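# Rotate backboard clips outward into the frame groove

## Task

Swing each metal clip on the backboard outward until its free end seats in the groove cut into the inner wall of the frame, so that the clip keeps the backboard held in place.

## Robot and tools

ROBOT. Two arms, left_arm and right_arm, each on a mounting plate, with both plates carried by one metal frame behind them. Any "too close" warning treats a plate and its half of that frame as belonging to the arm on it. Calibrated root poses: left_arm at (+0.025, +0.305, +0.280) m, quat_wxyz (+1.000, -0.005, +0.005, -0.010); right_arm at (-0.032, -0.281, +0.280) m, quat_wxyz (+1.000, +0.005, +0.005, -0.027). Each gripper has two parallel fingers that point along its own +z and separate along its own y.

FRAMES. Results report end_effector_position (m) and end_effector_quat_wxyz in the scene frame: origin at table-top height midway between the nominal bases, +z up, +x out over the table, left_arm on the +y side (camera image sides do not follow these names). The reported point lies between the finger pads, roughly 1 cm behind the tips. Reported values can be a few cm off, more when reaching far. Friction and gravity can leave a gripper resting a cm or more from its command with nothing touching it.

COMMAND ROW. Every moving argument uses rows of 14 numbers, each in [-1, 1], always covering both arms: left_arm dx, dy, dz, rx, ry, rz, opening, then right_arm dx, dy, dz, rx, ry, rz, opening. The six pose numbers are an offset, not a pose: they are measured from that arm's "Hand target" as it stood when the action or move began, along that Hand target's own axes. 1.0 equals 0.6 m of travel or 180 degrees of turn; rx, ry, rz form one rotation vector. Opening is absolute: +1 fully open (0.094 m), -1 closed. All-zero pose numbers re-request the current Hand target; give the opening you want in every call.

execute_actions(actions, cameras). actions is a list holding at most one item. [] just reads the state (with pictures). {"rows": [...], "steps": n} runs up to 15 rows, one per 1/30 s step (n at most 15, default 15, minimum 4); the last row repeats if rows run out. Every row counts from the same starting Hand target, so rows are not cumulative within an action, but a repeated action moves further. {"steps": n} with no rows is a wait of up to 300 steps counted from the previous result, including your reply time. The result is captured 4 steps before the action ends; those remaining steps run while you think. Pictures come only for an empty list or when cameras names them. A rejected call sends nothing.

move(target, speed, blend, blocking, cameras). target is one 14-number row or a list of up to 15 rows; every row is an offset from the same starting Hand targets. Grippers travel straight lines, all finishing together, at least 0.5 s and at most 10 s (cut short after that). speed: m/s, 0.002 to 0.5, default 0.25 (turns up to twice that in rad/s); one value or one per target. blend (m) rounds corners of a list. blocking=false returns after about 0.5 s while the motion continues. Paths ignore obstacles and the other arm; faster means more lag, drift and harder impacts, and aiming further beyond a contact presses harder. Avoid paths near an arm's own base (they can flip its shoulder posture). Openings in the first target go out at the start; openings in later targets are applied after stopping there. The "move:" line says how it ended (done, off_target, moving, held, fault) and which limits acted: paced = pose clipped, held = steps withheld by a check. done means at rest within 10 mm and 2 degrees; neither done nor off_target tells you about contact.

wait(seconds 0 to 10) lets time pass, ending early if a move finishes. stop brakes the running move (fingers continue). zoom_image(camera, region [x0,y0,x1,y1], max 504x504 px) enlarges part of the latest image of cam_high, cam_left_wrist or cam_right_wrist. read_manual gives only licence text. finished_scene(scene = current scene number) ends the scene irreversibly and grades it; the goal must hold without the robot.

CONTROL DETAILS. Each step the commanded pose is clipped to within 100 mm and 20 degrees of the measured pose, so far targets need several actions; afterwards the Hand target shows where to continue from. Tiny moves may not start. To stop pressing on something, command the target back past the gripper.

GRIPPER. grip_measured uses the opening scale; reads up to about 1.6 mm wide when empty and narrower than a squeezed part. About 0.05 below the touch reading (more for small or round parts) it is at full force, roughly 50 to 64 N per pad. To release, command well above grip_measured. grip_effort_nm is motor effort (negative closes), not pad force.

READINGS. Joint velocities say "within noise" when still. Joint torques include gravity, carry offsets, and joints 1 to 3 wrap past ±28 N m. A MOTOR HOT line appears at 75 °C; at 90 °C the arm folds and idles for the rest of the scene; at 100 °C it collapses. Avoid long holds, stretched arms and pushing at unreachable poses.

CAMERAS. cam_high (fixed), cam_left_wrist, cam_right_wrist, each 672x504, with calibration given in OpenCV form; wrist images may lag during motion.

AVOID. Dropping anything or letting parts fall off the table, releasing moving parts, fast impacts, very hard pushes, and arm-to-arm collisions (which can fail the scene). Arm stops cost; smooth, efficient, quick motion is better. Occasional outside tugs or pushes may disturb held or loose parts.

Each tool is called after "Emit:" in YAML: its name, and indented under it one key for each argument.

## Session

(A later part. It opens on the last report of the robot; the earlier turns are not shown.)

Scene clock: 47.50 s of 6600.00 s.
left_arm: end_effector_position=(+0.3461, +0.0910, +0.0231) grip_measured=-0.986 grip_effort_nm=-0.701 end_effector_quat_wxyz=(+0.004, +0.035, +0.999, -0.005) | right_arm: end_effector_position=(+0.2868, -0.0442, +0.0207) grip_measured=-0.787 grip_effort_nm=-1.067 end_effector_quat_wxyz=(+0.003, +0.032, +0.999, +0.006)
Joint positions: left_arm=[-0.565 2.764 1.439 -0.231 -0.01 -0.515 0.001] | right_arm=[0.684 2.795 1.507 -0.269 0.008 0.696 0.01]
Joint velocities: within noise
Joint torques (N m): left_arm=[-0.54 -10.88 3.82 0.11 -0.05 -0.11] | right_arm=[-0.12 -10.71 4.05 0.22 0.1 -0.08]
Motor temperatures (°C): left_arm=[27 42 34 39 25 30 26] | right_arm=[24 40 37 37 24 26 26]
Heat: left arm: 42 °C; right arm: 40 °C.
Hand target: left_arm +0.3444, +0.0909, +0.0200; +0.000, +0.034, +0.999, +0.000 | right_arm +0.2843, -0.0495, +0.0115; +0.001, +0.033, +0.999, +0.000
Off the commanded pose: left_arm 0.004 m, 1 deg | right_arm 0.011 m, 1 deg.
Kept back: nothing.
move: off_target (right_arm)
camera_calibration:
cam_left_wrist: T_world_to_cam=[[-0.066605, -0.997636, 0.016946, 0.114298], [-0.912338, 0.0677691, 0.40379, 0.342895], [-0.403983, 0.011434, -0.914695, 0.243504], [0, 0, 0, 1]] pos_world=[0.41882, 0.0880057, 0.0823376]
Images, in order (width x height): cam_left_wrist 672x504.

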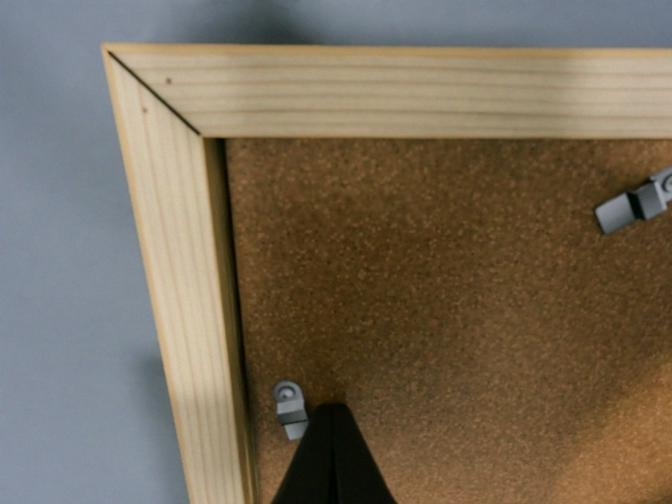

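Emit:
move:
  target: [0, 0.0217, -0.005, 0, 0, 0, -1, 0,0,0,0,0,0,-0.8]
  speed: 0.04
  cameras: ["cam_left_wrist"]

Emit:
zoom_image:
  camera: "cam_left_wrist"
  region: [240, 340, 380, 480]

Scene clock: 48.57 s of 6600.00 s.
left_arm: end_effector_position=(+0.3470, +0.0935, +0.0227) grip_measured=-0.986 grip_effort_nm=-0.706 end_effector_quat_wxyz=(+0.002, +0.035, +0.999, -0.011) | right_arm: end_effector_position=(+0.2868, -0.0442, +0.0207) grip_measured=-0.787 grip_effort_nm=-1.067 end_effector_quat_wxyz=(+0.003, +0.032, +0.999, +0.006)
Joint positions: left_arm=[-0.552 2.764 1.434 -0.224 0.003 -0.502 0.001] | right_arm=[0.684 2.795 1.507 -0.269 0.008 0.696 0.01]
Joint velocities: within noise
Joint torques (N m): left_arm=[0.68 -12.63 1.29 0.21 -0.21 0.01] | right_arm=[-0.17 -10.66 3.97 0.2 0.07 -0.04]
Motor temperatures (°C): left_arm=[27 42 34 39 25 30 26] | right_arm=[24 41 37 37 24 26 26]
Heat: left arm: 42 °C; right arm: 41 °C.
Hand target: left_arm +0.3452, +0.1039, +0.0229; +0.000, +0.034, +0.999, +0.000 | right_arm +0.2843, -0.0495, +0.0115; +0.001, +0.033, +0.999, +0.000
Off the commanded pose: left_arm 0.011 m, 1 deg | right_arm 0.011 m, 1 deg.
Kept back: nothing.
move: off_target (left_arm, right_arm)
camera_calibration:
cam_left_wrist: T_world_to_cam=[[-0.0673903, -0.997305, 0.0289881, 0.116809], [-0.910082, 0.0733521, 0.407884, 0.342263], [-0.408911, 0.00110588, -0.912573, 0.246098], [0, 0, 0, 1]] pos_world=[0.419992, 0.0911162, 0.0815928]
Images, in order (width x height): cam_left_wrist 672x504.

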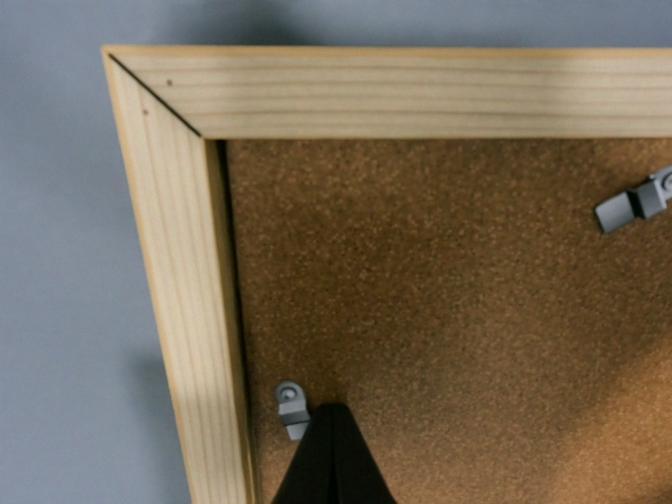

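Scaled by 3.600 from the camera's 672x504 image, which has a finer 960x720 frame.

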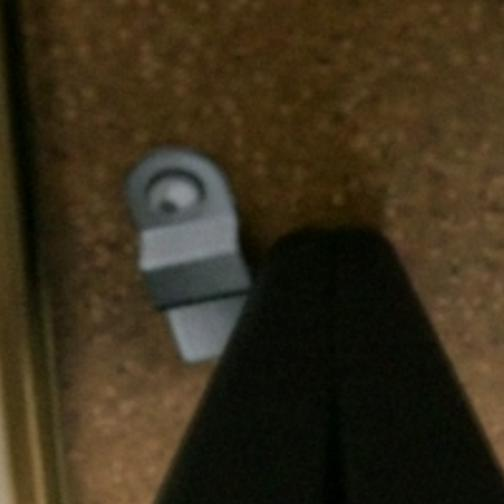

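Emit:
move:
  target: [0, 0.01, -0.002, 0, 0, 0, -1, 0,0,0,0,0,0,-0.8]
  speed: 0.04
  cameras: ["cam_left_wrist"]

Emit:
zoom_image:
  camera: "cam_left_wrist"
  region: [240, 340, 380, 480]

Scene clock: 49.67 s of 6600.00 s.
left_arm: end_effector_position=(+0.3465, +0.0956, +0.0227) grip_measured=-0.986 grip_effort_nm=-0.701 end_effector_quat_wxyz=(+0.001, +0.038, +0.999, -0.018) | right_arm: end_effector_position=(+0.2868, -0.0442, +0.0207) grip_measured=-0.787 grip_effort_nm=-1.072 end_effector_quat_wxyz=(+0.003, +0.032, +0.999, +0.006)
Joint positions: left_arm=[-0.542 2.758 1.417 -0.207 0.016 -0.486 0.001] | right_arm=[0.684 2.795 1.507 -0.269 0.008 0.696 0.01]
Joint velocities: within noise
Joint torques (N m): left_arm=[1.1 -12.93 1.25 0.13 -0.32 0.01] | right_arm=[-0.32 -10.65 4.07 0.17 0.08 -0.06]
Motor temperatures (°C): left_arm=[27 42 34 39 25 30 26] | right_arm=[24 41 37 37 24 26 26]
Heat: left arm: 42 °C; right arm: 41 °C.
Hand target: left_arm +0.3457, +0.1098, +0.0242; +0.000, +0.034, +0.999, +0.000 | right_arm +0.2843, -0.0495, +0.0115; +0.001, +0.033, +0.999, +0.000
Off the commanded pose: left_arm 0.014 m, 2 deg | right_arm 0.011 m, 1 deg.
Kept back: nothing.
move: off_target (left_arm, right_arm)
camera_calibration:
cam_left_wrist: T_world_to_cam=[[-0.0727981, -0.996413, 0.04314, 0.12035], [-0.909051, 0.0840847, 0.408113, 0.340248], [-0.410277, -0.00950659, -0.911912, 0.247381], [0, 0, 0, 1]] pos_world=[0.419558, 0.093661, 0.0815381]
Images, in order (width x height): cam_left_wrist 672x504.

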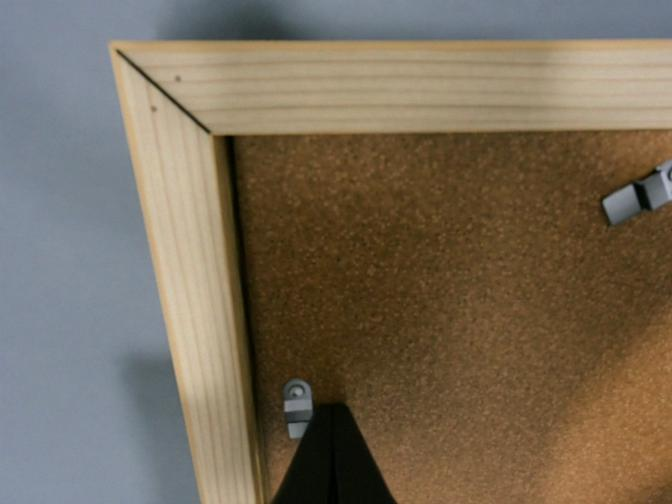

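Scaled by 3.600 from the camera's 672x504 image, which has a finer 960x720 frame.

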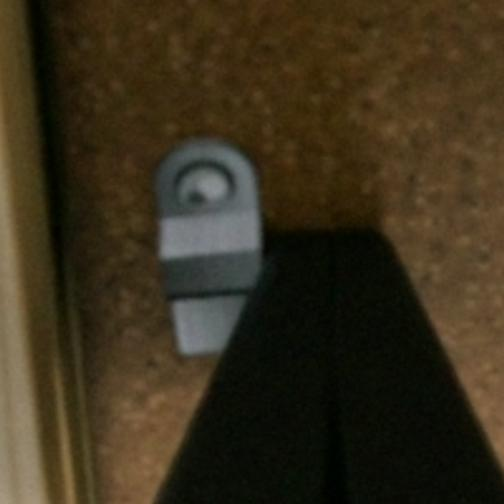

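Emit:
move:
  target: [0, 0.0117, -0.001, 0, 0, 0, -1, 0,0,0,0,0,0,-0.8]
  speed: 0.04
  cameras: ["cam_left_wrist"]

Emit:
zoom_image:
  camera: "cam_left_wrist"
  region: [240, 340, 380, 480]

Scene clock: 50.60 s of 6600.00 s.
left_arm: end_effector_position=(+0.3453, +0.0999, +0.0227) grip_measured=-0.986 grip_effort_nm=-0.701 end_effector_quat_wxyz=(-0.001, +0.040, +0.999, -0.024) | right_arm: end_effector_position=(+0.2868, -0.0442, +0.0207) grip_measured=-0.787 grip_effort_nm=-1.067 end_effector_quat_wxyz=(+0.003, +0.032, +0.999, +0.006)
Joint positions: left_arm=[-0.528 2.752 1.398 -0.193 0.029 -0.469 0.001] | right_arm=[0.684 2.795 1.507 -0.269 0.008 0.696 0.01]
Joint velocities: within noise
Joint torques (N m): left_arm=[1.33 -13.03 1.24 0.11 -0.45 0.01] | right_arm=[-0.25 -10.67 4.03 0.18 0.04 -0.05]
Motor temperatures (°C): left_arm=[27 42 33 39 25 30 26] | right_arm=[24 41 37 37 24 26 26]
Heat: left arm: 42 °C; right arm: 41 °C.
Hand target: left_arm +0.3462, +0.1168, +0.0248; +0.000, +0.034, +0.999, +0.000 | right_arm +0.2843, -0.0495, +0.0115; +0.001, +0.033, +0.999, +0.000
Off the commanded pose: left_arm 0.017 m, 3 deg | right_arm 0.011 m, 1 deg.
Kept back: nothing.
move: off_target (left_arm, right_arm)
camera_calibration:
cam_left_wrist: T_world_to_cam=[[-0.0765691, -0.995574, 0.0544944, 0.125495], [-0.906483, 0.0922707, 0.412037, 0.337033], [-0.415241, -0.017849, -0.909536, 0.249393], [0, 0, 0, 1]] pos_world=[0.418682, 0.0982926, 0.0811229]
Images, in order (width x height): cam_left_wrist 672x504.

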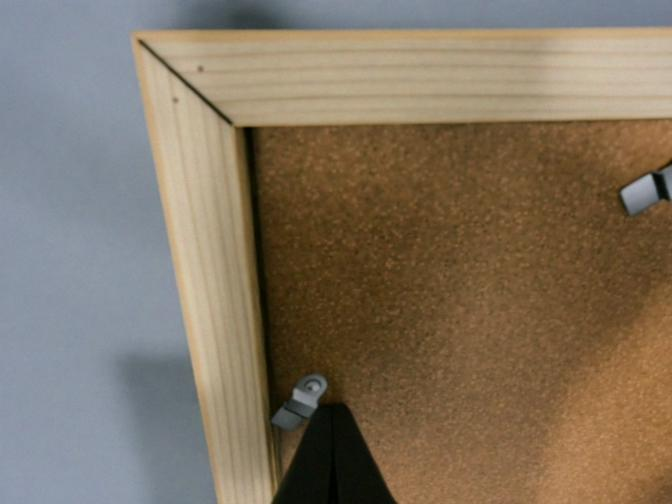

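Scaled by 3.600 from the camera's 672x504 image, which has a finer 960x720 frame.

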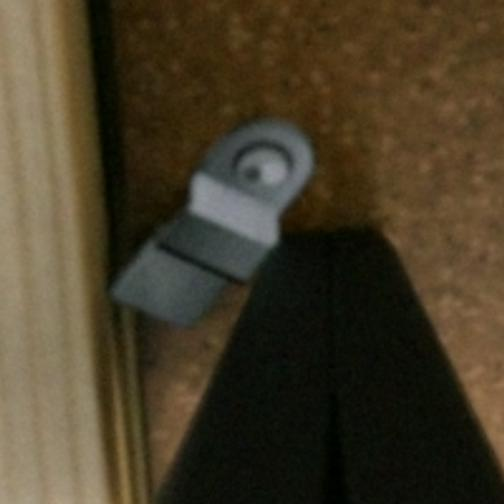

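Emit:
move:
  target: [-0.004, 0.0117, -0.001, 0, 0, 0, -1, 0,0,0,0,0,0,-0.8]
  speed: 0.04
  cameras: ["cam_left_wrist"]

Emit:
zoom_image:
  camera: "cam_left_wrist"
  region: [240, 340, 380, 480]

Scene clock: 51.57 s of 6600.00 s.
left_arm: end_effector_position=(+0.3456, +0.1082, +0.0227) grip_measured=-0.986 grip_effort_nm=-0.706 end_effector_quat_wxyz=(-0.006, +0.038, +0.999, -0.024) | right_arm: end_effector_position=(+0.2869, -0.0442, +0.0207) grip_measured=-0.787 grip_effort_nm=-1.062 end_effector_quat_wxyz=(+0.003, +0.032, +0.999, +0.007)
Joint positions: left_arm=[-0.506 2.749 1.387 -0.194 0.035 -0.451 0.001] | right_arm=[0.684 2.795 1.507 -0.269 0.008 0.696 0.01]
Joint velocities: within noise
Joint torques (N m): left_arm=[1.16 -13 1.5 0.13 -0.52 0.04] | right_arm=[-0.25 -10.61 4 0.22 0.11 -0.01]
Motor temperatures (°C): left_arm=[27 42 33 39 25 30 26] | right_arm=[24 41 37 37 24 26 26]
Heat: left arm: 42 °C; right arm: 41 °C.
Hand target: left_arm +0.3491, +0.1236, +0.0254; +0.000, +0.034, +0.999, +0.000 | right_arm +0.2843, -0.0495, +0.0115; +0.000, +0.033, +0.999, +0.000
Off the commanded pose: left_arm 0.016 m, 3 deg | right_arm 0.011 m, 1 deg.
Kept back: nothing.
move: off_target (left_arm, right_arm)
camera_calibration:
cam_left_wrist: T_world_to_cam=[[-0.0720486, -0.995821, 0.056112, 0.132233], [-0.902807, 0.089026, 0.42073, 0.335399], [-0.423967, -0.0203453, -0.905449, 0.252893], [0, 0, 0, 1]] pos_world=[0.419546, 0.106966, 0.0804497]
Images, in order (width x height): cam_left_wrist 672x504.

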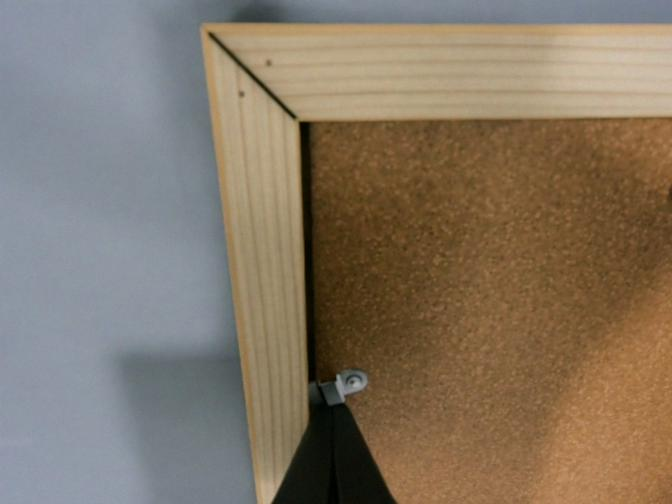

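Scaled by 3.600 from the camera's 672x504 image, which has a finer 960x720 frame.

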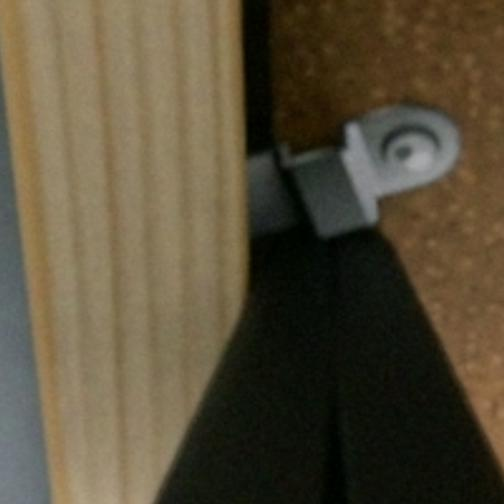

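Emit:
move:
  target: [-0.012, -0.01, -0.001, 0, 0, 0, -1, 0,0,0,0,0,0,-0.8]
  speed: 0.04
  cameras: ["cam_left_wrist"]

Emit:
zoom_image:
  camera: "cam_left_wrist"
  region: [240, 340, 380, 480]

Scene clock: 52.50 s of 6600.00 s.
left_arm: end_effector_position=(+0.3470, +0.1081, +0.0243) grip_measured=-0.986 grip_effort_nm=-0.711 end_effector_quat_wxyz=(-0.009, +0.038, +0.999, -0.021) | right_arm: end_effector_position=(+0.2869, -0.0442, +0.0207) grip_measured=-0.787 grip_effort_nm=-1.057 end_effector_quat_wxyz=(+0.003, +0.032, +0.999, +0.007)
Joint positions: left_arm=[-0.506 2.749 1.402 -0.217 0.032 -0.45 0.001] | right_arm=[0.684 2.795 1.507 -0.269 0.008 0.696 0.01]
Joint velocities: left_arm=[within noise] | right_arm=[-0.007 -0.007 -0.002 -0.037 0.007 -0.154 0.001]
Joint torques (N m): left_arm=[0.7 -11.95 3.71 0.06 -0.48 -0.01] | right_arm=[-0.28 -10.52 3.99 0.19 0.07 -0.06]
Motor temperatures (°C): left_arm=[27 42 33 39 25 30 26] | right_arm=[24 41 37 37 24 26 26]
Heat: left arm: 42 °C; right arm: 41 °C.
Hand target: left_arm +0.3558, +0.1172, +0.0260; +0.000, +0.034, +0.999, +0.000 | right_arm +0.2843, -0.0495, +0.0115; +0.000, +0.033, +0.999, +0.000
Off the commanded pose: left_arm 0.013 m, 3 deg | right_arm 0.011 m, 1 deg.
Kept back: nothing.
move: off_target (left_arm, right_arm)
camera_calibration:
cam_left_wrist: T_world_to_cam=[[-0.0722217, -0.996166, 0.0493607, 0.132409], [-0.90043, 0.0864059, 0.426332, 0.335348], [-0.428963, -0.0136555, -0.903219, 0.255905], [0, 0, 0, 1]] pos_world=[0.421293, 0.10642, 0.0816326]
Images, in order (width x height): cam_left_wrist 672x504.

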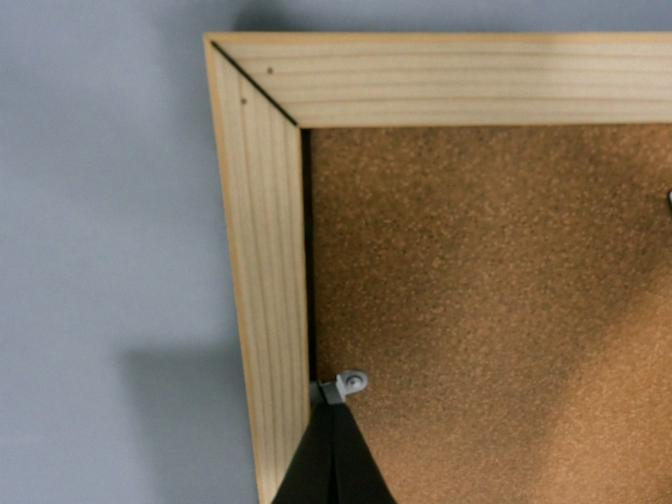

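Scaled by 3.600 from the camera's 672x504 image, which has a finer 960x720 frame.

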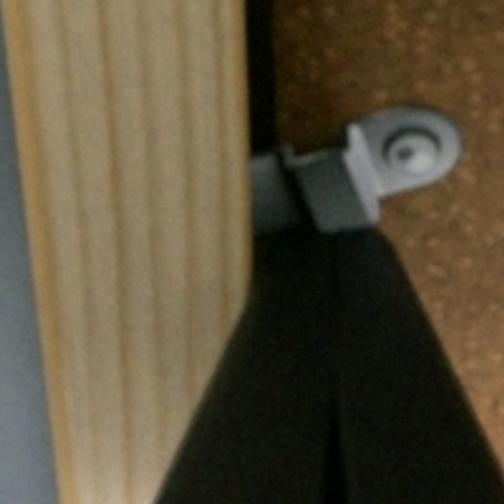

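Emit:
move:
  target: [-0.012, -0.008, 0.001, 0, 0, 0, -1, 0,0,0,0,0,0,-0.8]
  speed: 0.04
  cameras: ["cam_left_wrist"]

Emit:
zoom_image:
  camera: "cam_left_wrist"
  region: [240, 340, 380, 480]

Scene clock: 53.47 s of 6600.00 s.
left_arm: end_effector_position=(+0.3637, +0.1068, +0.0299) grip_measured=-0.986 grip_effort_nm=-0.701 end_effector_quat_wxyz=(+0.006, +0.036, +0.999, -0.010) | right_arm: end_effector_position=(+0.2869, -0.0442, +0.0207) grip_measured=-0.787 grip_effort_nm=-1.072 end_effector_quat_wxyz=(+0.003, +0.032, +0.999, +0.007)
Joint positions: left_arm=[-0.503 2.749 1.451 -0.249 -0.002 -0.45 0.001] | right_arm=[0.684 2.795 1.507 -0.269 0.008 0.696 0.01]
Joint velocities: within noise
Joint torques (N m): left_arm=[0.18 -10.67 4.03 0.09 -0.13 -0.05] | right_arm=[-0.21 -10.69 3.96 0.18 0.04 -0.08]
Motor temperatures (°C): left_arm=[27 42 33 39 25 30 26] | right_arm=[24 41 37 37 24 26 26]
Heat: left arm: 42 °C; right arm: 41 °C.
Hand target: left_arm +0.3626, +0.1119, +0.0254; +0.000, +0.034, +0.999, +0.000 | right_arm +0.2843, -0.0495, +0.0115; +0.000, +0.033, +0.999, +0.000
Off the commanded pose: left_arm 0.007 m, 1 deg | right_arm 0.011 m, 1 deg.
Kept back: nothing.
move: off_target (right_arm)
camera_calibration:
cam_left_wrist: T_world_to_cam=[[-0.0697365, -0.997213, 0.0265291, 0.131946], [-0.913657, 0.0745239, 0.399597, 0.354952], [-0.40046, 0.00362796, -0.916307, 0.256286], [0, 0, 0, 1]] pos_world=[0.436138, 0.104196, 0.0894983]
Images, in order (width x height): cam_left_wrist 672x504.

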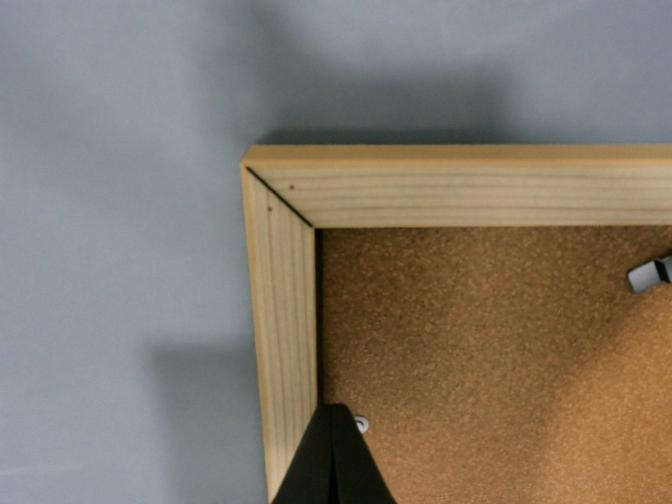

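Scaled by 3.600 from the camera's 672x504 image, which has a finer 960x720 frame.

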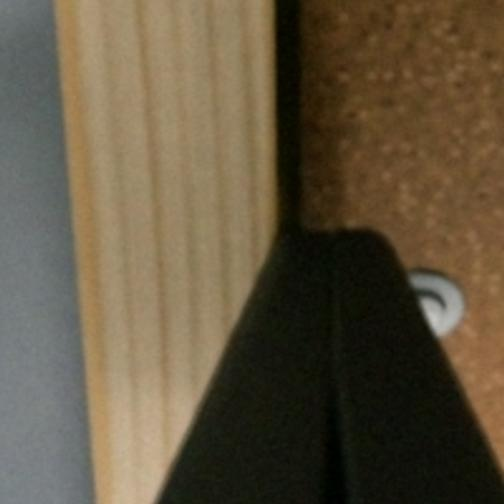

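Emit:
move:
  target:
    - [0, 0, -0.06, 0, 0, 0, -1, 0,0,0,0,0,0,-0.8]
    - [0.03, 0, -0.06, 0, 0, 0, -1, 0,0,0,0,0,0,-0.8]
  speed: 0.12
  cameras: ["cam_left_wrist"]

Emit:
zoom_image:
  camera: "cam_left_wrist"
  region: [240, 240, 420, 420]

Scene clock: 54.60 s of 6600.00 s.
left_arm: end_effector_position=(+0.3377, +0.1172, +0.0541) grip_measured=-0.986 grip_effort_nm=-0.701 end_effector_quat_wxyz=(-0.015, +0.036, +0.999, +0.004) | right_arm: end_effector_position=(+0.2869, -0.0442, +0.0207) grip_measured=-0.787 grip_effort_nm=-1.062 end_effector_quat_wxyz=(+0.003, +0.032, +0.999, +0.007)
Joint positions: left_arm=[-0.516 2.641 1.33 -0.287 -0.005 -0.465 0.001] | right_arm=[0.684 2.795 1.507 -0.269 0.008 0.696 0.01]
Joint velocities: within noise
Joint torques (N m): left_arm=[-0.57 -13.72 2.22 0.28 -0.08 -0.12] | right_arm=[-0.29 -10.52 3.99 0.19 0.07 -0.04]
Motor temperatures (°C): left_arm=[27 42 33 39 25 30 26] | right_arm=[24 42 37 37 24 25 26]
Heat: left arm: 42 °C; right arm: 42 °C.
Hand target: left_arm +0.3446, +0.1132, +0.0614; +0.000, +0.034, +0.999, +0.000 | right_arm +0.2843, -0.0495, +0.0115; +0.000, +0.033, +0.999, +0.000
Off the commanded pose: left_arm 0.011 m, 2 deg | right_arm 0.011 m, 1 deg.
Kept back: nothing.
move: off_target (left_arm, right_arm)
camera_calibration:
cam_left_wrist: T_world_to_cam=[[-0.0687079, -0.997636, 0.000896088, 0.140997], [-0.896065, 0.0621074, 0.439557, 0.314116], [-0.438574, 0.0293981, -0.898214, 0.276824], [0, 0, 0, 1]] pos_world=[0.412564, 0.113017, 0.110449]
Images, in order (width x height): cam_left_wrist 672x504.

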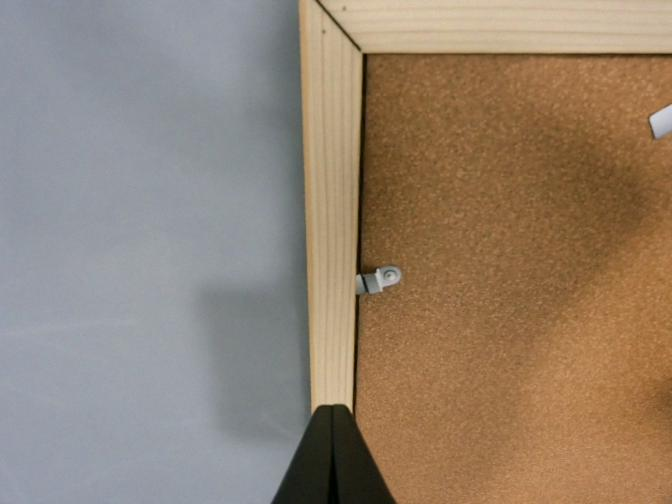

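Scaled by 2.800 from the camera's 672x504 image, which has a finer 960x720 frame.

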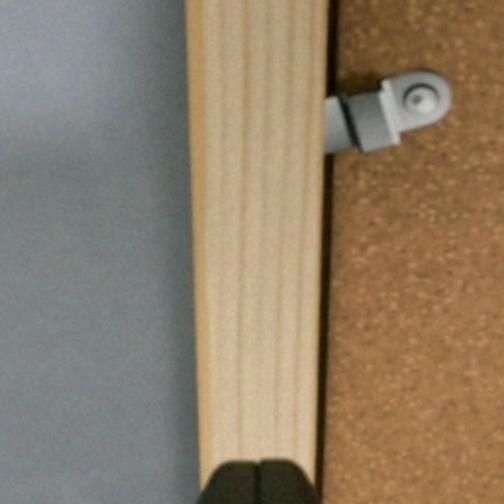

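Emit:
move:
  target:
    - [0, -0.0158, 0.0273, 0, 0, 0, -1, 0,0,0,0,0,0,-0.8]
    - [0, -0.0158, 0.0698, 0, 0, 0, -1, 0,0,0,0,0,0,-0.8]
  speed: 0.08
  cameras: ["cam_left_wrist"]

Emit:
zoom_image:
  camera: "cam_left_wrist"
  region: [240, 340, 380, 480]

Scene clock: 56.13 s of 6600.00 s.
left_arm: end_effector_position=(+0.3397, +0.1057, +0.0236) grip_measured=-0.986 grip_effort_nm=-0.701 end_effector_quat_wxyz=(-0.007, +0.036, +0.999, -0.001) | right_arm: end_effector_position=(+0.2869, -0.0442, +0.0207) grip_measured=-0.787 grip_effort_nm=-1.067 end_effector_quat_wxyz=(+0.003, +0.032, +0.999, +0.007)
Joint positions: left_arm=[-0.539 2.749 1.398 -0.229 -0.004 -0.487 0.001] | right_arm=[0.684 2.795 1.507 -0.269 0.008 0.696 0.01]
Joint velocities: within noise
Joint torques (N m): left_arm=[-0.5 -10.32 3.77 0.31 -0.11 -0.1] | right_arm=[-0.17 -10.61 4.18 0.22 0.07 -0.04]
Motor temperatures (°C): left_arm=[27 42 33 39 25 30 26] | right_arm=[24 42 37 37 24 25 27]
Heat: left arm: 42 °C; right arm: 42 °C.
Hand target: left_arm +0.3440, +0.1037, +0.0194; +0.000, +0.034, +0.999, +0.000 | right_arm +0.2843, -0.0495, +0.0115; +0.000, +0.033, +0.999, +0.000
Off the commanded pose: left_arm 0.006 m, 1 deg | right_arm 0.011 m, 1 deg.
Kept back: nothing.
move: off_target (right_arm)
camera_calibration:
cam_left_wrist: T_world_to_cam=[[-0.068527, -0.9976, 0.00986861, 0.129356], [-0.902572, 0.0662077, 0.425418, 0.332185], [-0.425051, 0.0202455, -0.904943, 0.247259], [0, 0, 0, 1]] pos_world=[0.413783, 0.102046, 0.0811614]
Images, in order (width x height): cam_left_wrist 672x504.

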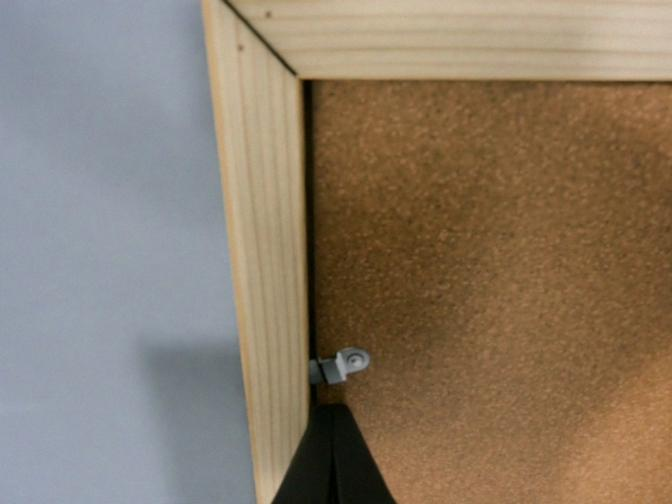

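Scaled by 3.600 from the camera's 672x504 image, which has a finer 960x720 frame.

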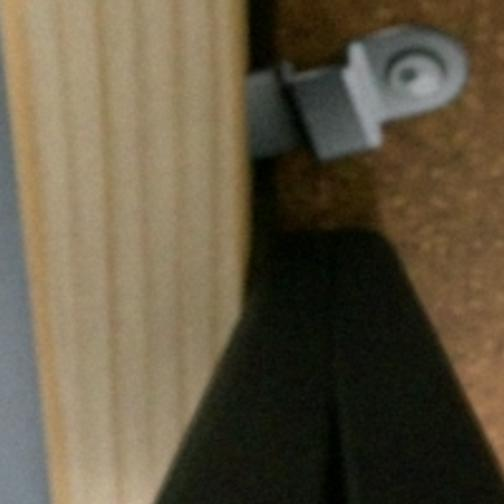

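Emit:
move:
  target: [-0.017, 0.0, 0.002, 0, 0, 0, -1, 0,0,0,0,0,0,-0.8]
  speed: 0.04
  cameras: ["cam_left_wrist"]

Emit:
zoom_image:
  camera: "cam_left_wrist"
  region: [240, 340, 380, 480]

Scene clock: 57.07 s of 6600.00 s.
left_arm: end_effector_position=(+0.3467, +0.1015, +0.0233) grip_measured=-0.986 grip_effort_nm=-0.701 end_effector_quat_wxyz=(-0.007, +0.036, +0.999, -0.001) | right_arm: end_effector_position=(+0.2870, -0.0441, +0.0207) grip_measured=-0.787 grip_effort_nm=-1.067 end_effector_quat_wxyz=(+0.004, +0.032, +0.999, +0.007)
Joint positions: left_arm=[-0.539 2.764 1.442 -0.258 -0.005 -0.487 0.001] | right_arm=[0.684 2.795 1.507 -0.268 0.008 0.696 0.01]
Joint velocities: within noise
Joint torques (N m): left_arm=[0.57 -10.21 4.38 0.28 -0.1 0.01] | right_arm=[-0.27 -10.62 3.9 0.21 0.09 -0.05]
Motor temperatures (°C): left_arm=[27 42 33 39 25 30 26] | right_arm=[24 42 37 37 24 25 27]
Heat: left arm: 42 °C; right arm: 42 °C.
Hand target: left_arm +0.3541, +0.1031, +0.0183; +0.000, +0.034, +0.999, +0.000 | right_arm +0.2843, -0.0495, +0.0115; +0.001, +0.033, +0.999, +0.000
Off the commanded pose: left_arm 0.009 m, 1 deg | right_arm 0.011 m, 1 deg.
Kept back: nothing.
move: off_target (right_arm)
camera_calibration:
cam_left_wrist: T_world_to_cam=[[-0.0685377, -0.997604, 0.00937515, 0.125691], [-0.902881, 0.066022, 0.42479, 0.33898], [-0.424392, 0.0206495, -0.905243, 0.249728], [0, 0, 0, 1]] pos_world=[0.420656, 0.0978528, 0.0808903]
Images, in order (width x height): cam_left_wrist 672x504.

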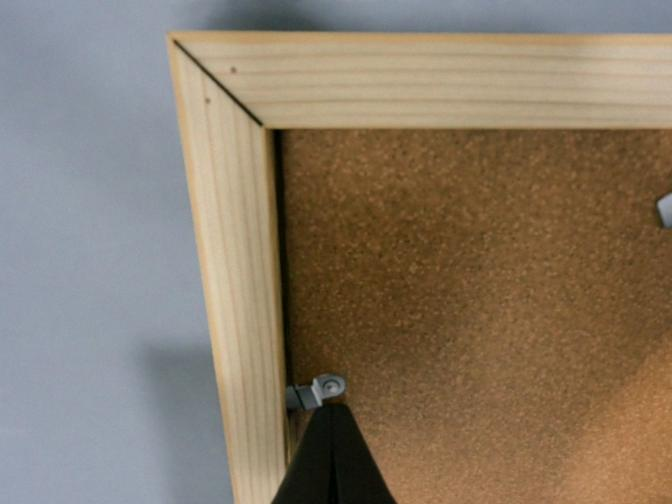

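Scaled by 3.600 from the camera's 672x504 image, which has a finer 960x720 frame.

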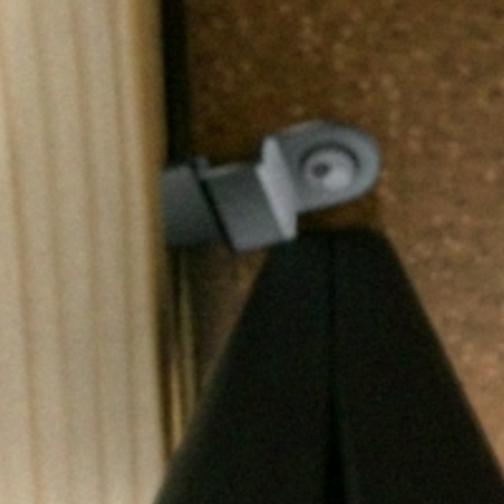

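Emit:
move:
  target:
    - [0.012, 0.012, 0.001, 0, 0, 0, -1, 0,0,0,0,0,0,-0.8]
    - [-0.003, 0.012, 0.001, 0, 0, 0, -1, 0,0,0,0,0,0,-0.8]
  speed: 0.04
  cameras: ["cam_left_wrist"]

Emit:
zoom_image:
  camera: "cam_left_wrist"
  region: [240, 340, 380, 480]

Scene clock: 58.03 s of 6600.00 s.
left_arm: end_effector_position=(+0.3469, +0.1027, +0.0230) grip_measured=-0.986 grip_effort_nm=-0.701 end_effector_quat_wxyz=(-0.012, +0.037, +0.999, -0.010) | right_arm: end_effector_position=(+0.2870, -0.0441, +0.0207) grip_measured=-0.787 grip_effort_nm=-1.057 end_effector_quat_wxyz=(+0.004, +0.032, +0.999, +0.007)
Joint positions: left_arm=[-0.526 2.764 1.44 -0.254 0.015 -0.471 0.001] | right_arm=[0.684 2.795 1.507 -0.268 0.008 0.696 0.01]
Joint velocities: within noise
Joint torques (N m): left_arm=[1.1 -10.37 3.99 0.31 -0.32 0.01] | right_arm=[-0.27 -10.66 4.08 0.19 0.07 -0.04]
Motor temperatures (°C): left_arm=[27 42 33 39 25 30 26] | right_arm=[24 42 37 36 24 25 27]
Heat: left arm: 42 °C; right arm: 42 °C.
Hand target: left_arm +0.3566, +0.1101, +0.0177; +0.000, +0.034, +0.999, +0.000 | right_arm +0.2843, -0.0495, +0.0115; +0.001, +0.033, +0.999, +0.000
Off the commanded pose: left_arm 0.013 m, 2 deg | right_arm 0.011 m, 1 deg.
Kept back: nothing.
move: off_target (left_arm, right_arm)
camera_calibration:
cam_left_wrist: T_world_to_cam=[[-0.0711614, -0.997077, 0.0278114, 0.127371], [-0.898424, 0.0761833, 0.432469, 0.336518], [-0.433324, 0.0057887, -0.90122, 0.25407], [0, 0, 0, 1]] pos_world=[0.421495, 0.0998913, 0.079897]
Images, in order (width x height): cam_left_wrist 672x504.

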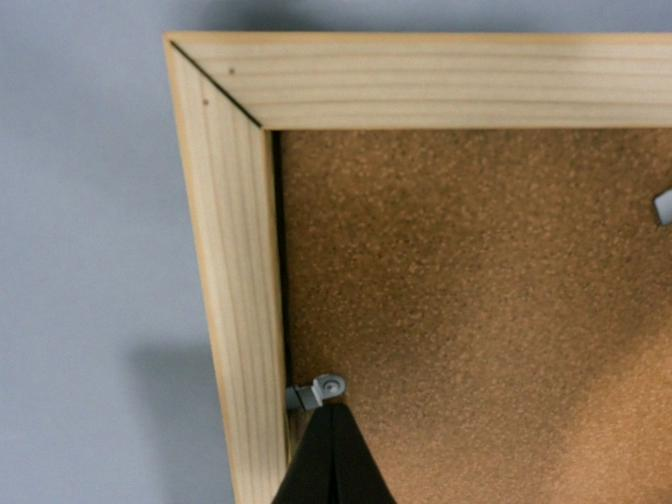

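Scaled by 3.600 from the camera's 672x504 image, which has a finer 960x720 frame.

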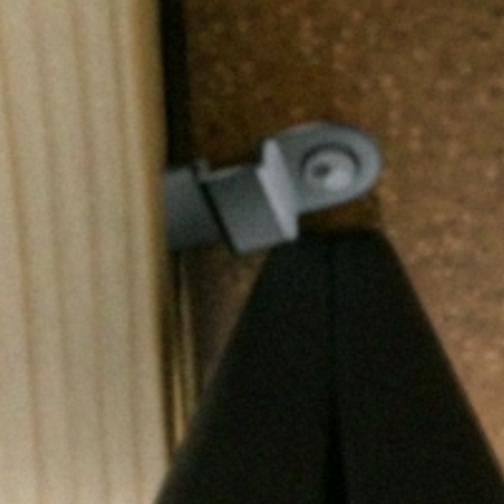

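Emit:
move:
  target:
    - [0.024, -0.003, -0.02, 0, 0, 0, -1, 0,0,0,0,0,0,-0.8]
    - [0.024, -0.003, -0.003, 0, 0, 0, -1, 0,0,0,0,0,0,-0.8]
  speed: 0.05
  cameras: ["cam_left_wrist"]

Emit:
zoom_image:
  camera: "cam_left_wrist"
  region: [240, 340, 380, 480]

Scene clock: 59.10 s of 6600.00 s.
left_arm: end_effector_position=(+0.3409, +0.1080, +0.0228) grip_measured=-0.986 grip_effort_nm=-0.706 end_effector_quat_wxyz=(-0.007, +0.035, +0.999, -0.006) | right_arm: end_effector_position=(+0.2872, -0.0440, +0.0207) grip_measured=-0.787 grip_effort_nm=-1.067 end_effector_quat_wxyz=(+0.004, +0.032, +0.999, +0.007)
Joint positions: left_arm=[-0.528 2.75 1.392 -0.217 0.004 -0.477 0.001] | right_arm=[0.684 2.795 1.507 -0.268 0.008 0.695 0.01]
Joint velocities: within noise
Joint torques (N m): left_arm=[-0.49 -11.02 2.37 0.35 -0.19 -0.09] | right_arm=[-0.23 -10.58 4.04 0.19 0.06 -0.02]
Motor temperatures (°C): left_arm=[27 42 33 39 25 30 26] | right_arm=[24 42 37 36 24 25 27]
Heat: left arm: 42 °C; right arm: 42 °C.
Hand target: left_arm +0.3420, +0.1093, +0.0195; +0.000, +0.034, +0.999, +0.000 | right_arm +0.2843, -0.0495, +0.0115; +0.000, +0.033, +0.999, +0.000
Off the commanded pose: left_arm 0.004 m, 1 deg | right_arm 0.011 m, 1 deg.
Kept back: nothing.
move: off_target (right_arm)
camera_calibration:
cam_left_wrist: T_world_to_cam=[[-0.0672368, -0.997544, 0.0196504, 0.131115], [-0.902559, 0.0692059, 0.424968, 0.33316], [-0.425284, 0.0108379, -0.904995, 0.248042], [0, 0, 0, 1]] pos_world=[0.415, 0.105048, 0.0803178]
Images, in order (width x height): cam_left_wrist 672x504.

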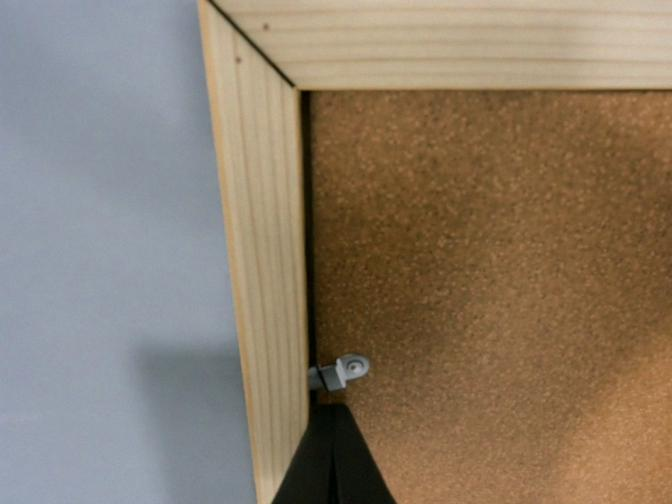

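Scaled by 3.600 from the camera's 672x504 image, which has a finer 960x720 frame.

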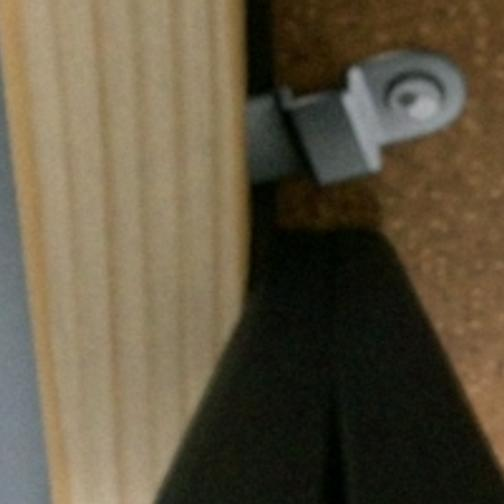

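Emit:
move:
  target: [-0.02, 0.0067, 0.001, 0, 0, 0, -1, 0,0,0,0,0,0,-0.8]
  speed: 0.03
  cameras: ["cam_left_wrist"]

Emit:
zoom_image:
  camera: "cam_left_wrist"
  region: [240, 340, 380, 480]

Scene clock: 60.03 s of 6600.00 s.
left_arm: end_effector_position=(+0.3474, +0.1080, +0.0239) grip_measured=-0.986 grip_effort_nm=-0.706 end_effector_quat_wxyz=(-0.006, +0.035, +0.999, -0.006) | right_arm: end_effector_position=(+0.2873, -0.0439, +0.0207) grip_measured=-0.787 grip_effort_nm=-1.067 end_effector_quat_wxyz=(+0.004, +0.032, +0.999, +0.007)
Joint positions: left_arm=[-0.519 2.754 1.416 -0.234 0.003 -0.468 0.001] | right_arm=[0.684 2.795 1.507 -0.267 0.008 0.695 0.01]
Joint velocities: within noise
Joint torques (N m): left_arm=[0.76 -10.22 4.25 0.22 -0.19 0.01] | right_arm=[-0.29 -10.45 4.05 0.15 0.08 -0.05]
Motor temperatures (°C): left_arm=[27 42 33 39 25 30 26] | right_arm=[24 42 36 36 24 25 27]
Heat: left arm: 42 °C; right arm: 42 °C.
Hand target: left_arm +0.3543, +0.1125, +0.0189; +0.000, +0.034, +0.999, +0.000 | right_arm +0.2843, -0.0495, +0.0115; +0.000, +0.033, +0.999, +0.000
Off the commanded pose: left_arm 0.010 m, 1 deg | right_arm 0.011 m, 1 deg.
Kept back: nothing.
move: off_target (right_arm)
camera_calibration:
cam_left_wrist: T_world_to_cam=[[-0.0676406, -0.997501, 0.0204086, 0.131597], [-0.903817, 0.0699253, 0.422167, 0.338967], [-0.422539, 0.0101099, -0.906288, 0.250953], [0, 0, 0, 1]] pos_world=[0.421303, 0.105029, 0.0816491]
Images, in order (width x height): cam_left_wrist 672x504.

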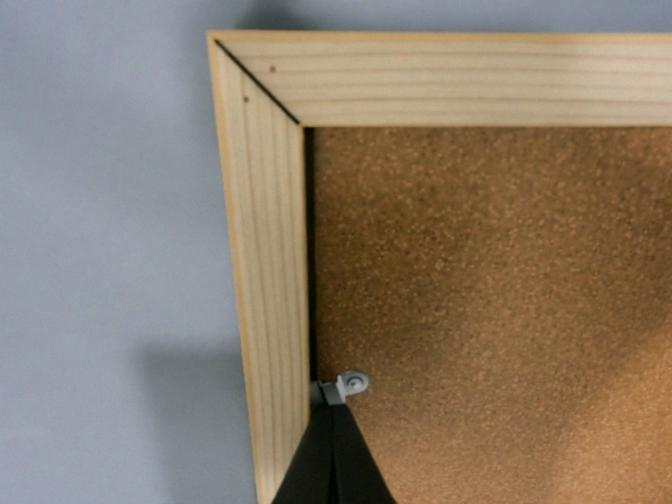

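Scaled by 3.600 from the camera's 672x504 image, which has a finer 960x720 frame.

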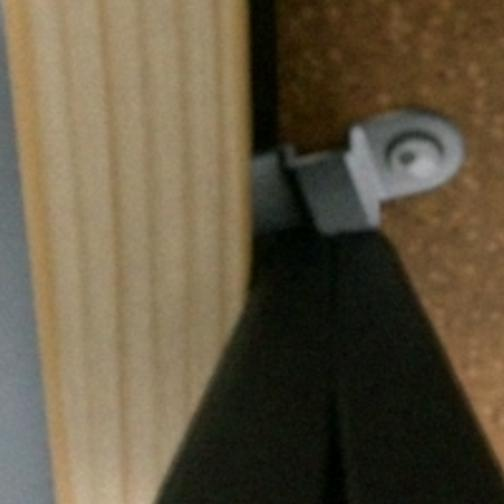

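Emit:
move:
  target: [-0.0075, 0.0, 0.005, 0, 0, 0, -1, 0,0,0,0,0,0,-0.8]
  speed: 0.03
  cameras: ["cam_left_wrist"]

Emit:
zoom_image:
  camera: "cam_left_wrist"
  region: [240, 340, 380, 480]

Scene clock: 60.97 s of 6600.00 s.
left_arm: end_effector_position=(+0.3475, +0.1079, +0.0234) grip_measured=-0.986 grip_effort_nm=-0.701 end_effector_quat_wxyz=(-0.015, +0.037, +0.999, -0.005) | right_arm: end_effector_position=(+0.2873, -0.0439, +0.0207) grip_measured=-0.787 grip_effort_nm=-1.067 end_effector_quat_wxyz=(+0.004, +0.032, +0.999, +0.007)
Joint positions: left_arm=[-0.516 2.764 1.441 -0.266 0.009 -0.463 0.001] | right_arm=[0.684 2.795 1.507 -0.267 0.008 0.695 0.01]
Joint velocities: within noise
Joint torques (N m): left_arm=[0.91 -9.65 4.37 0.4 -0.25 0.01] | right_arm=[-0.23 -10.51 4.03 0.23 0.07 -0.03]
Motor temperatures (°C): left_arm=[27 42 33 39 25 30 26] | right_arm=[24 42 36 36 24 25 27]
Heat: left arm: 42 °C; right arm: 42 °C.
Hand target: left_arm +0.3588, +0.1122, +0.0159; +0.000, +0.034, +0.999, +0.000 | right_arm +0.2843, -0.0495, +0.0115; +0.000, +0.033, +0.999, +0.000
Off the commanded pose: left_arm 0.014 m, 2 deg | right_arm 0.011 m, 1 deg.
Kept back: nothing.
move: off_target (left_arm, right_arm)
camera_calibration:
cam_left_wrist: T_world_to_cam=[[-0.0705037, -0.997352, 0.0178502, 0.132594], [-0.896001, 0.0711839, 0.438309, 0.336014], [-0.438419, 0.0149086, -0.898647, 0.255344], [0, 0, 0, 1]] pos_world=[0.422365, 0.104518, 0.0798199]
Images, in order (width x height): cam_left_wrist 672x504.

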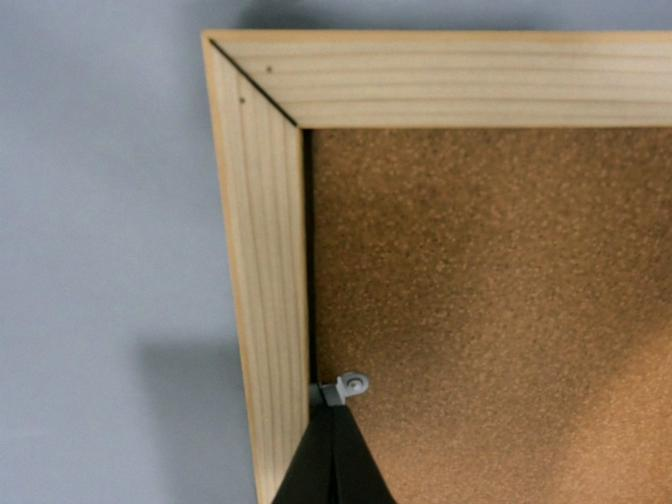

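Scaled by 3.600 from the camera's 672x504 image, which has a finer 960x720 frame.

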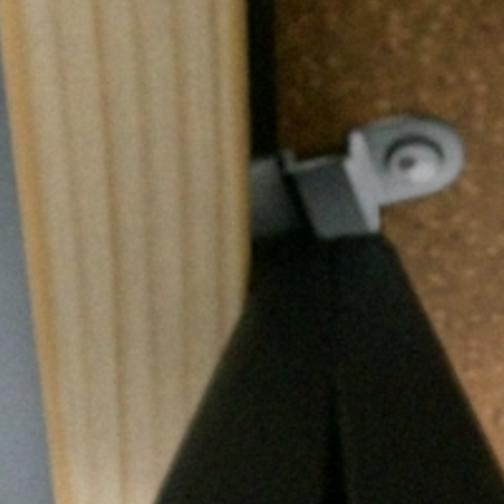

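Emit:
move:
  target: [-0.009, -0.003, 0.002, 0, 0, 0, -1, 0,0,0,0,0,0,-0.8]
  speed: 0.03
  cameras: ["cam_left_wrist"]

Emit:
zoom_image:
  camera: "cam_left_wrist"
  region: [240, 340, 380, 480]

Scene clock: 61.93 s of 6600.00 s.
left_arm: end_effector_position=(+0.3477, +0.1078, +0.0234) grip_measured=-0.986 grip_effort_nm=-0.696 end_effector_quat_wxyz=(-0.024, +0.037, +0.999, -0.001) | right_arm: end_effector_position=(+0.2873, -0.0439, +0.0207) grip_measured=-0.787 grip_effort_nm=-1.072 end_effector_quat_wxyz=(+0.004, +0.032, +0.999, +0.007)
Joint positions: left_arm=[-0.515 2.773 1.47 -0.305 0.011 -0.461 0.001] | right_arm=[0.684 2.795 1.507 -0.267 0.008 0.695 0.01]
Joint velocities: within noise
Joint torques (N m): left_arm=[0.98 -9.62 4.75 0.54 -0.28 0.03] | right_arm=[-0.14 -10.74 3.99 0.19 0.05 -0.07]
Motor temperatures (°C): left_arm=[27 42 33 38 25 30 26] | right_arm=[24 42 36 36 24 25 27]
Heat: left arm: 42 °C; right arm: 42 °C.
Hand target: left_arm +0.3640, +0.1100, +0.0147; +0.000, +0.034, +0.999, +0.000 | right_arm +0.2843, -0.0495, +0.0115; +0.000, +0.033, +0.999, +0.000
Off the commanded pose: left_arm 0.019 m, 3 deg | right_arm 0.011 m, 1 deg.
Kept back: nothing.
move: off_target (left_arm, right_arm)
camera_calibration:
cam_left_wrist: T_world_to_cam=[[-0.0711942, -0.997401, 0.0110625, 0.132908], [-0.887793, 0.0684184, 0.45513, 0.333277], [-0.454704, 0.0225814, -0.890356, 0.260093], [0, 0, 0, 1]] pos_world=[0.423608, 0.103887, 0.0784209]
Images, in order (width x height): cam_left_wrist 672x504.

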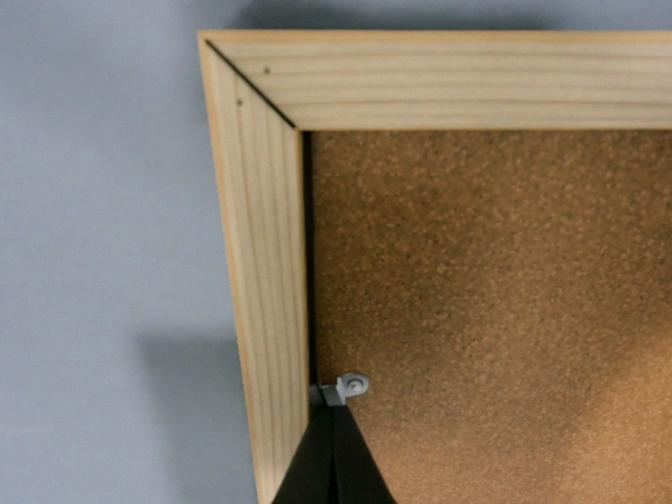

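Scaled by 3.600 from the camera's 672x504 image, which has a finer 960x720 frame.

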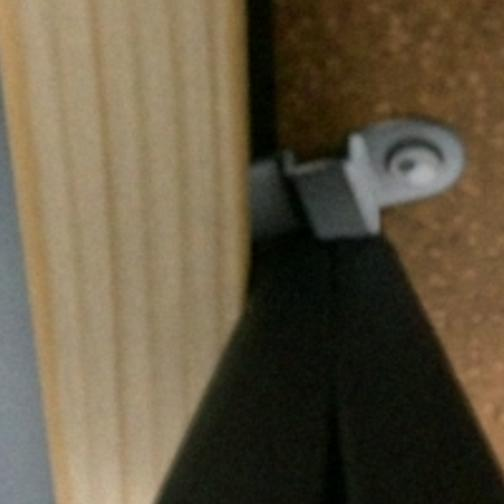

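Emit:
move:
  target:
    - [0.03, -0.01, -0.108, 0, 0, 0, -1, 0,0,0,0,0,0,-0.8]
    - [0.2075, -0.0332, -0.108, 0, 0, 0, -1, 0,0,0,0,0,0,-0.8]
    - [0.2075, -0.0332, -0.0388, 0, 0, 0, -1, 0,0,0,0,0,0,-0.8]
  speed: 0.15
  blend: 0.01
  cameras: ["cam_left_wrist","cam_right_wrist"]

Emit:
zoom_image:
  camera: "cam_left_wrist"
  region: [220, 280, 400, 460]

Scene clock: 64.53 s of 6600.00 s.
left_arm: end_effector_position=(+0.2924, +0.1111, +0.0718) grip_measured=-0.986 grip_effort_nm=-0.701 end_effector_quat_wxyz=(-0.028, +0.045, +0.999, +0.011) | right_arm: end_effector_position=(+0.2873, -0.0439, +0.0207) grip_measured=-0.787 grip_effort_nm=-1.062 end_effector_quat_wxyz=(+0.004, +0.032, +0.999, +0.007)
Joint positions: left_arm=[-0.602 2.537 1.168 -0.259 -0.002 -0.532 0.001] | right_arm=[0.684 2.795 1.507 -0.267 0.008 0.695 0.01]
Joint velocities: within noise
Joint torques (N m): left_arm=[0.09 -10.84 3.19 0.2 -0.03 -0.03] | right_arm=[-0.25 -10.63 3.96 0.16 0.08 -0.04]
Motor temperatures (°C): left_arm=[27 42 33 38 25 29 26] | right_arm=[24 43 36 36 24 25 27]
Heat: left arm: 42 °C; right arm: 43 °C.
Hand target: left_arm +0.2999, +0.1078, +0.0733; -0.018, +0.044, +0.999, +0.006 (not the last commanded pose) | right_arm +0.2843, -0.0495, +0.0115; +0.000, +0.033, +0.999, +0.000
Off the commanded pose: left_arm 0.065 m, 4 deg | right_arm 0.011 m, 1 deg.
Kept back: nothing.
move: held (left_arm; a check stopped the path), off_target (right_arm); path passed 1 of 3 targets; limits=held
pose unreachable (left arm): on one or more control steps of this call this arm could not follow its commanded pose, so it was not sent that pose on those steps. It may still have moved: this result reports where it is.
cause: moving toward the commanded pose would bring a part of the arm too close to another arm (this arm's wrist (the part past joint 4) and the right arm's wrist (the part past joint 4)).
camera_calibration:
cam_left_wrist: T_world_to_cam=[[-0.08667, -0.996153, -0.0129227, 0.137806], [-0.88377, 0.0708921, 0.46252, 0.259928], [-0.459824, 0.0515073, -0.886515, 0.275991], [0, 0, 0, 1]] pos_world=[0.368568, 0.104634, 0.126229]
cam_right_wrist: T_world_to_cam=[[-0.0601977, -0.99802, -0.0182264, -0.0250731], [-0.900733, 0.0464423, 0.431884, 0.288858], [-0.430183, 0.0424156, -0.901745, 0.22966], [0, 0, 0, 1]] pos_world=[0.35747, -0.0481799, 0.0818849]
Images, in order (width x height): cam_left_wrist 672x504, cam_right_wrist 672x504.

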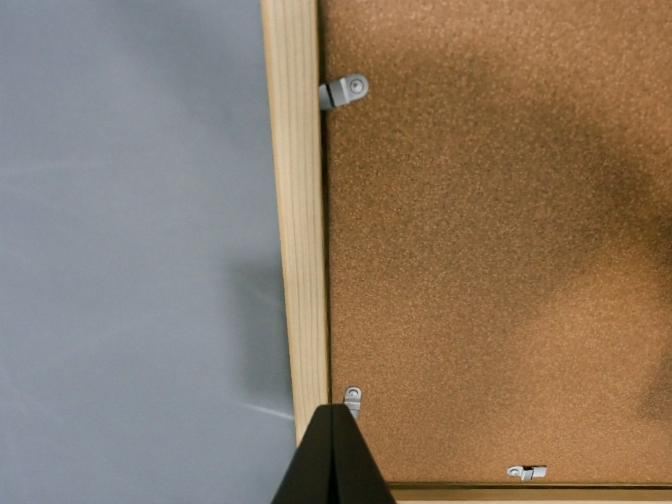

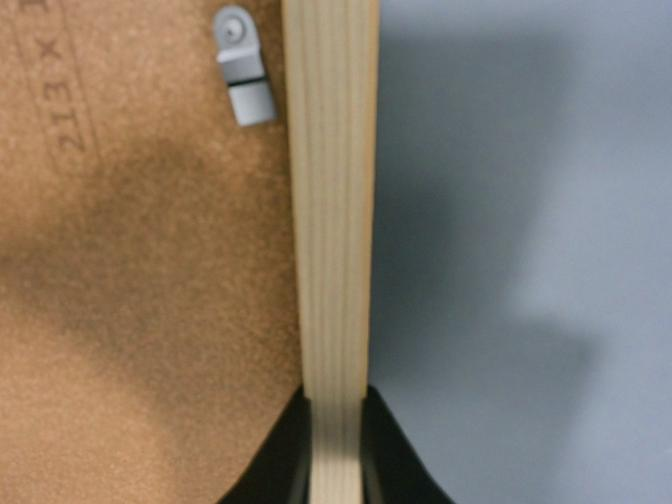

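Scaled by 2.800 from the camera's 672x504 image, which has a finer 960x720 frame.

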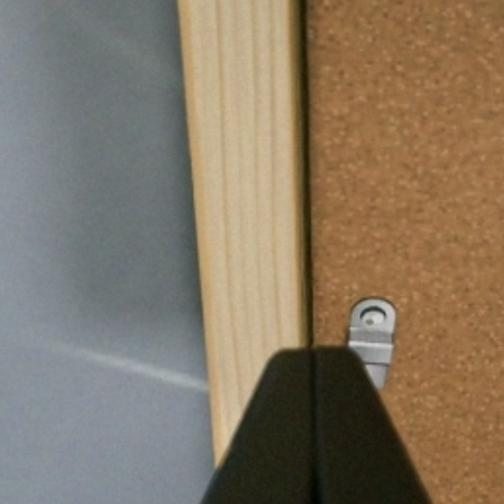

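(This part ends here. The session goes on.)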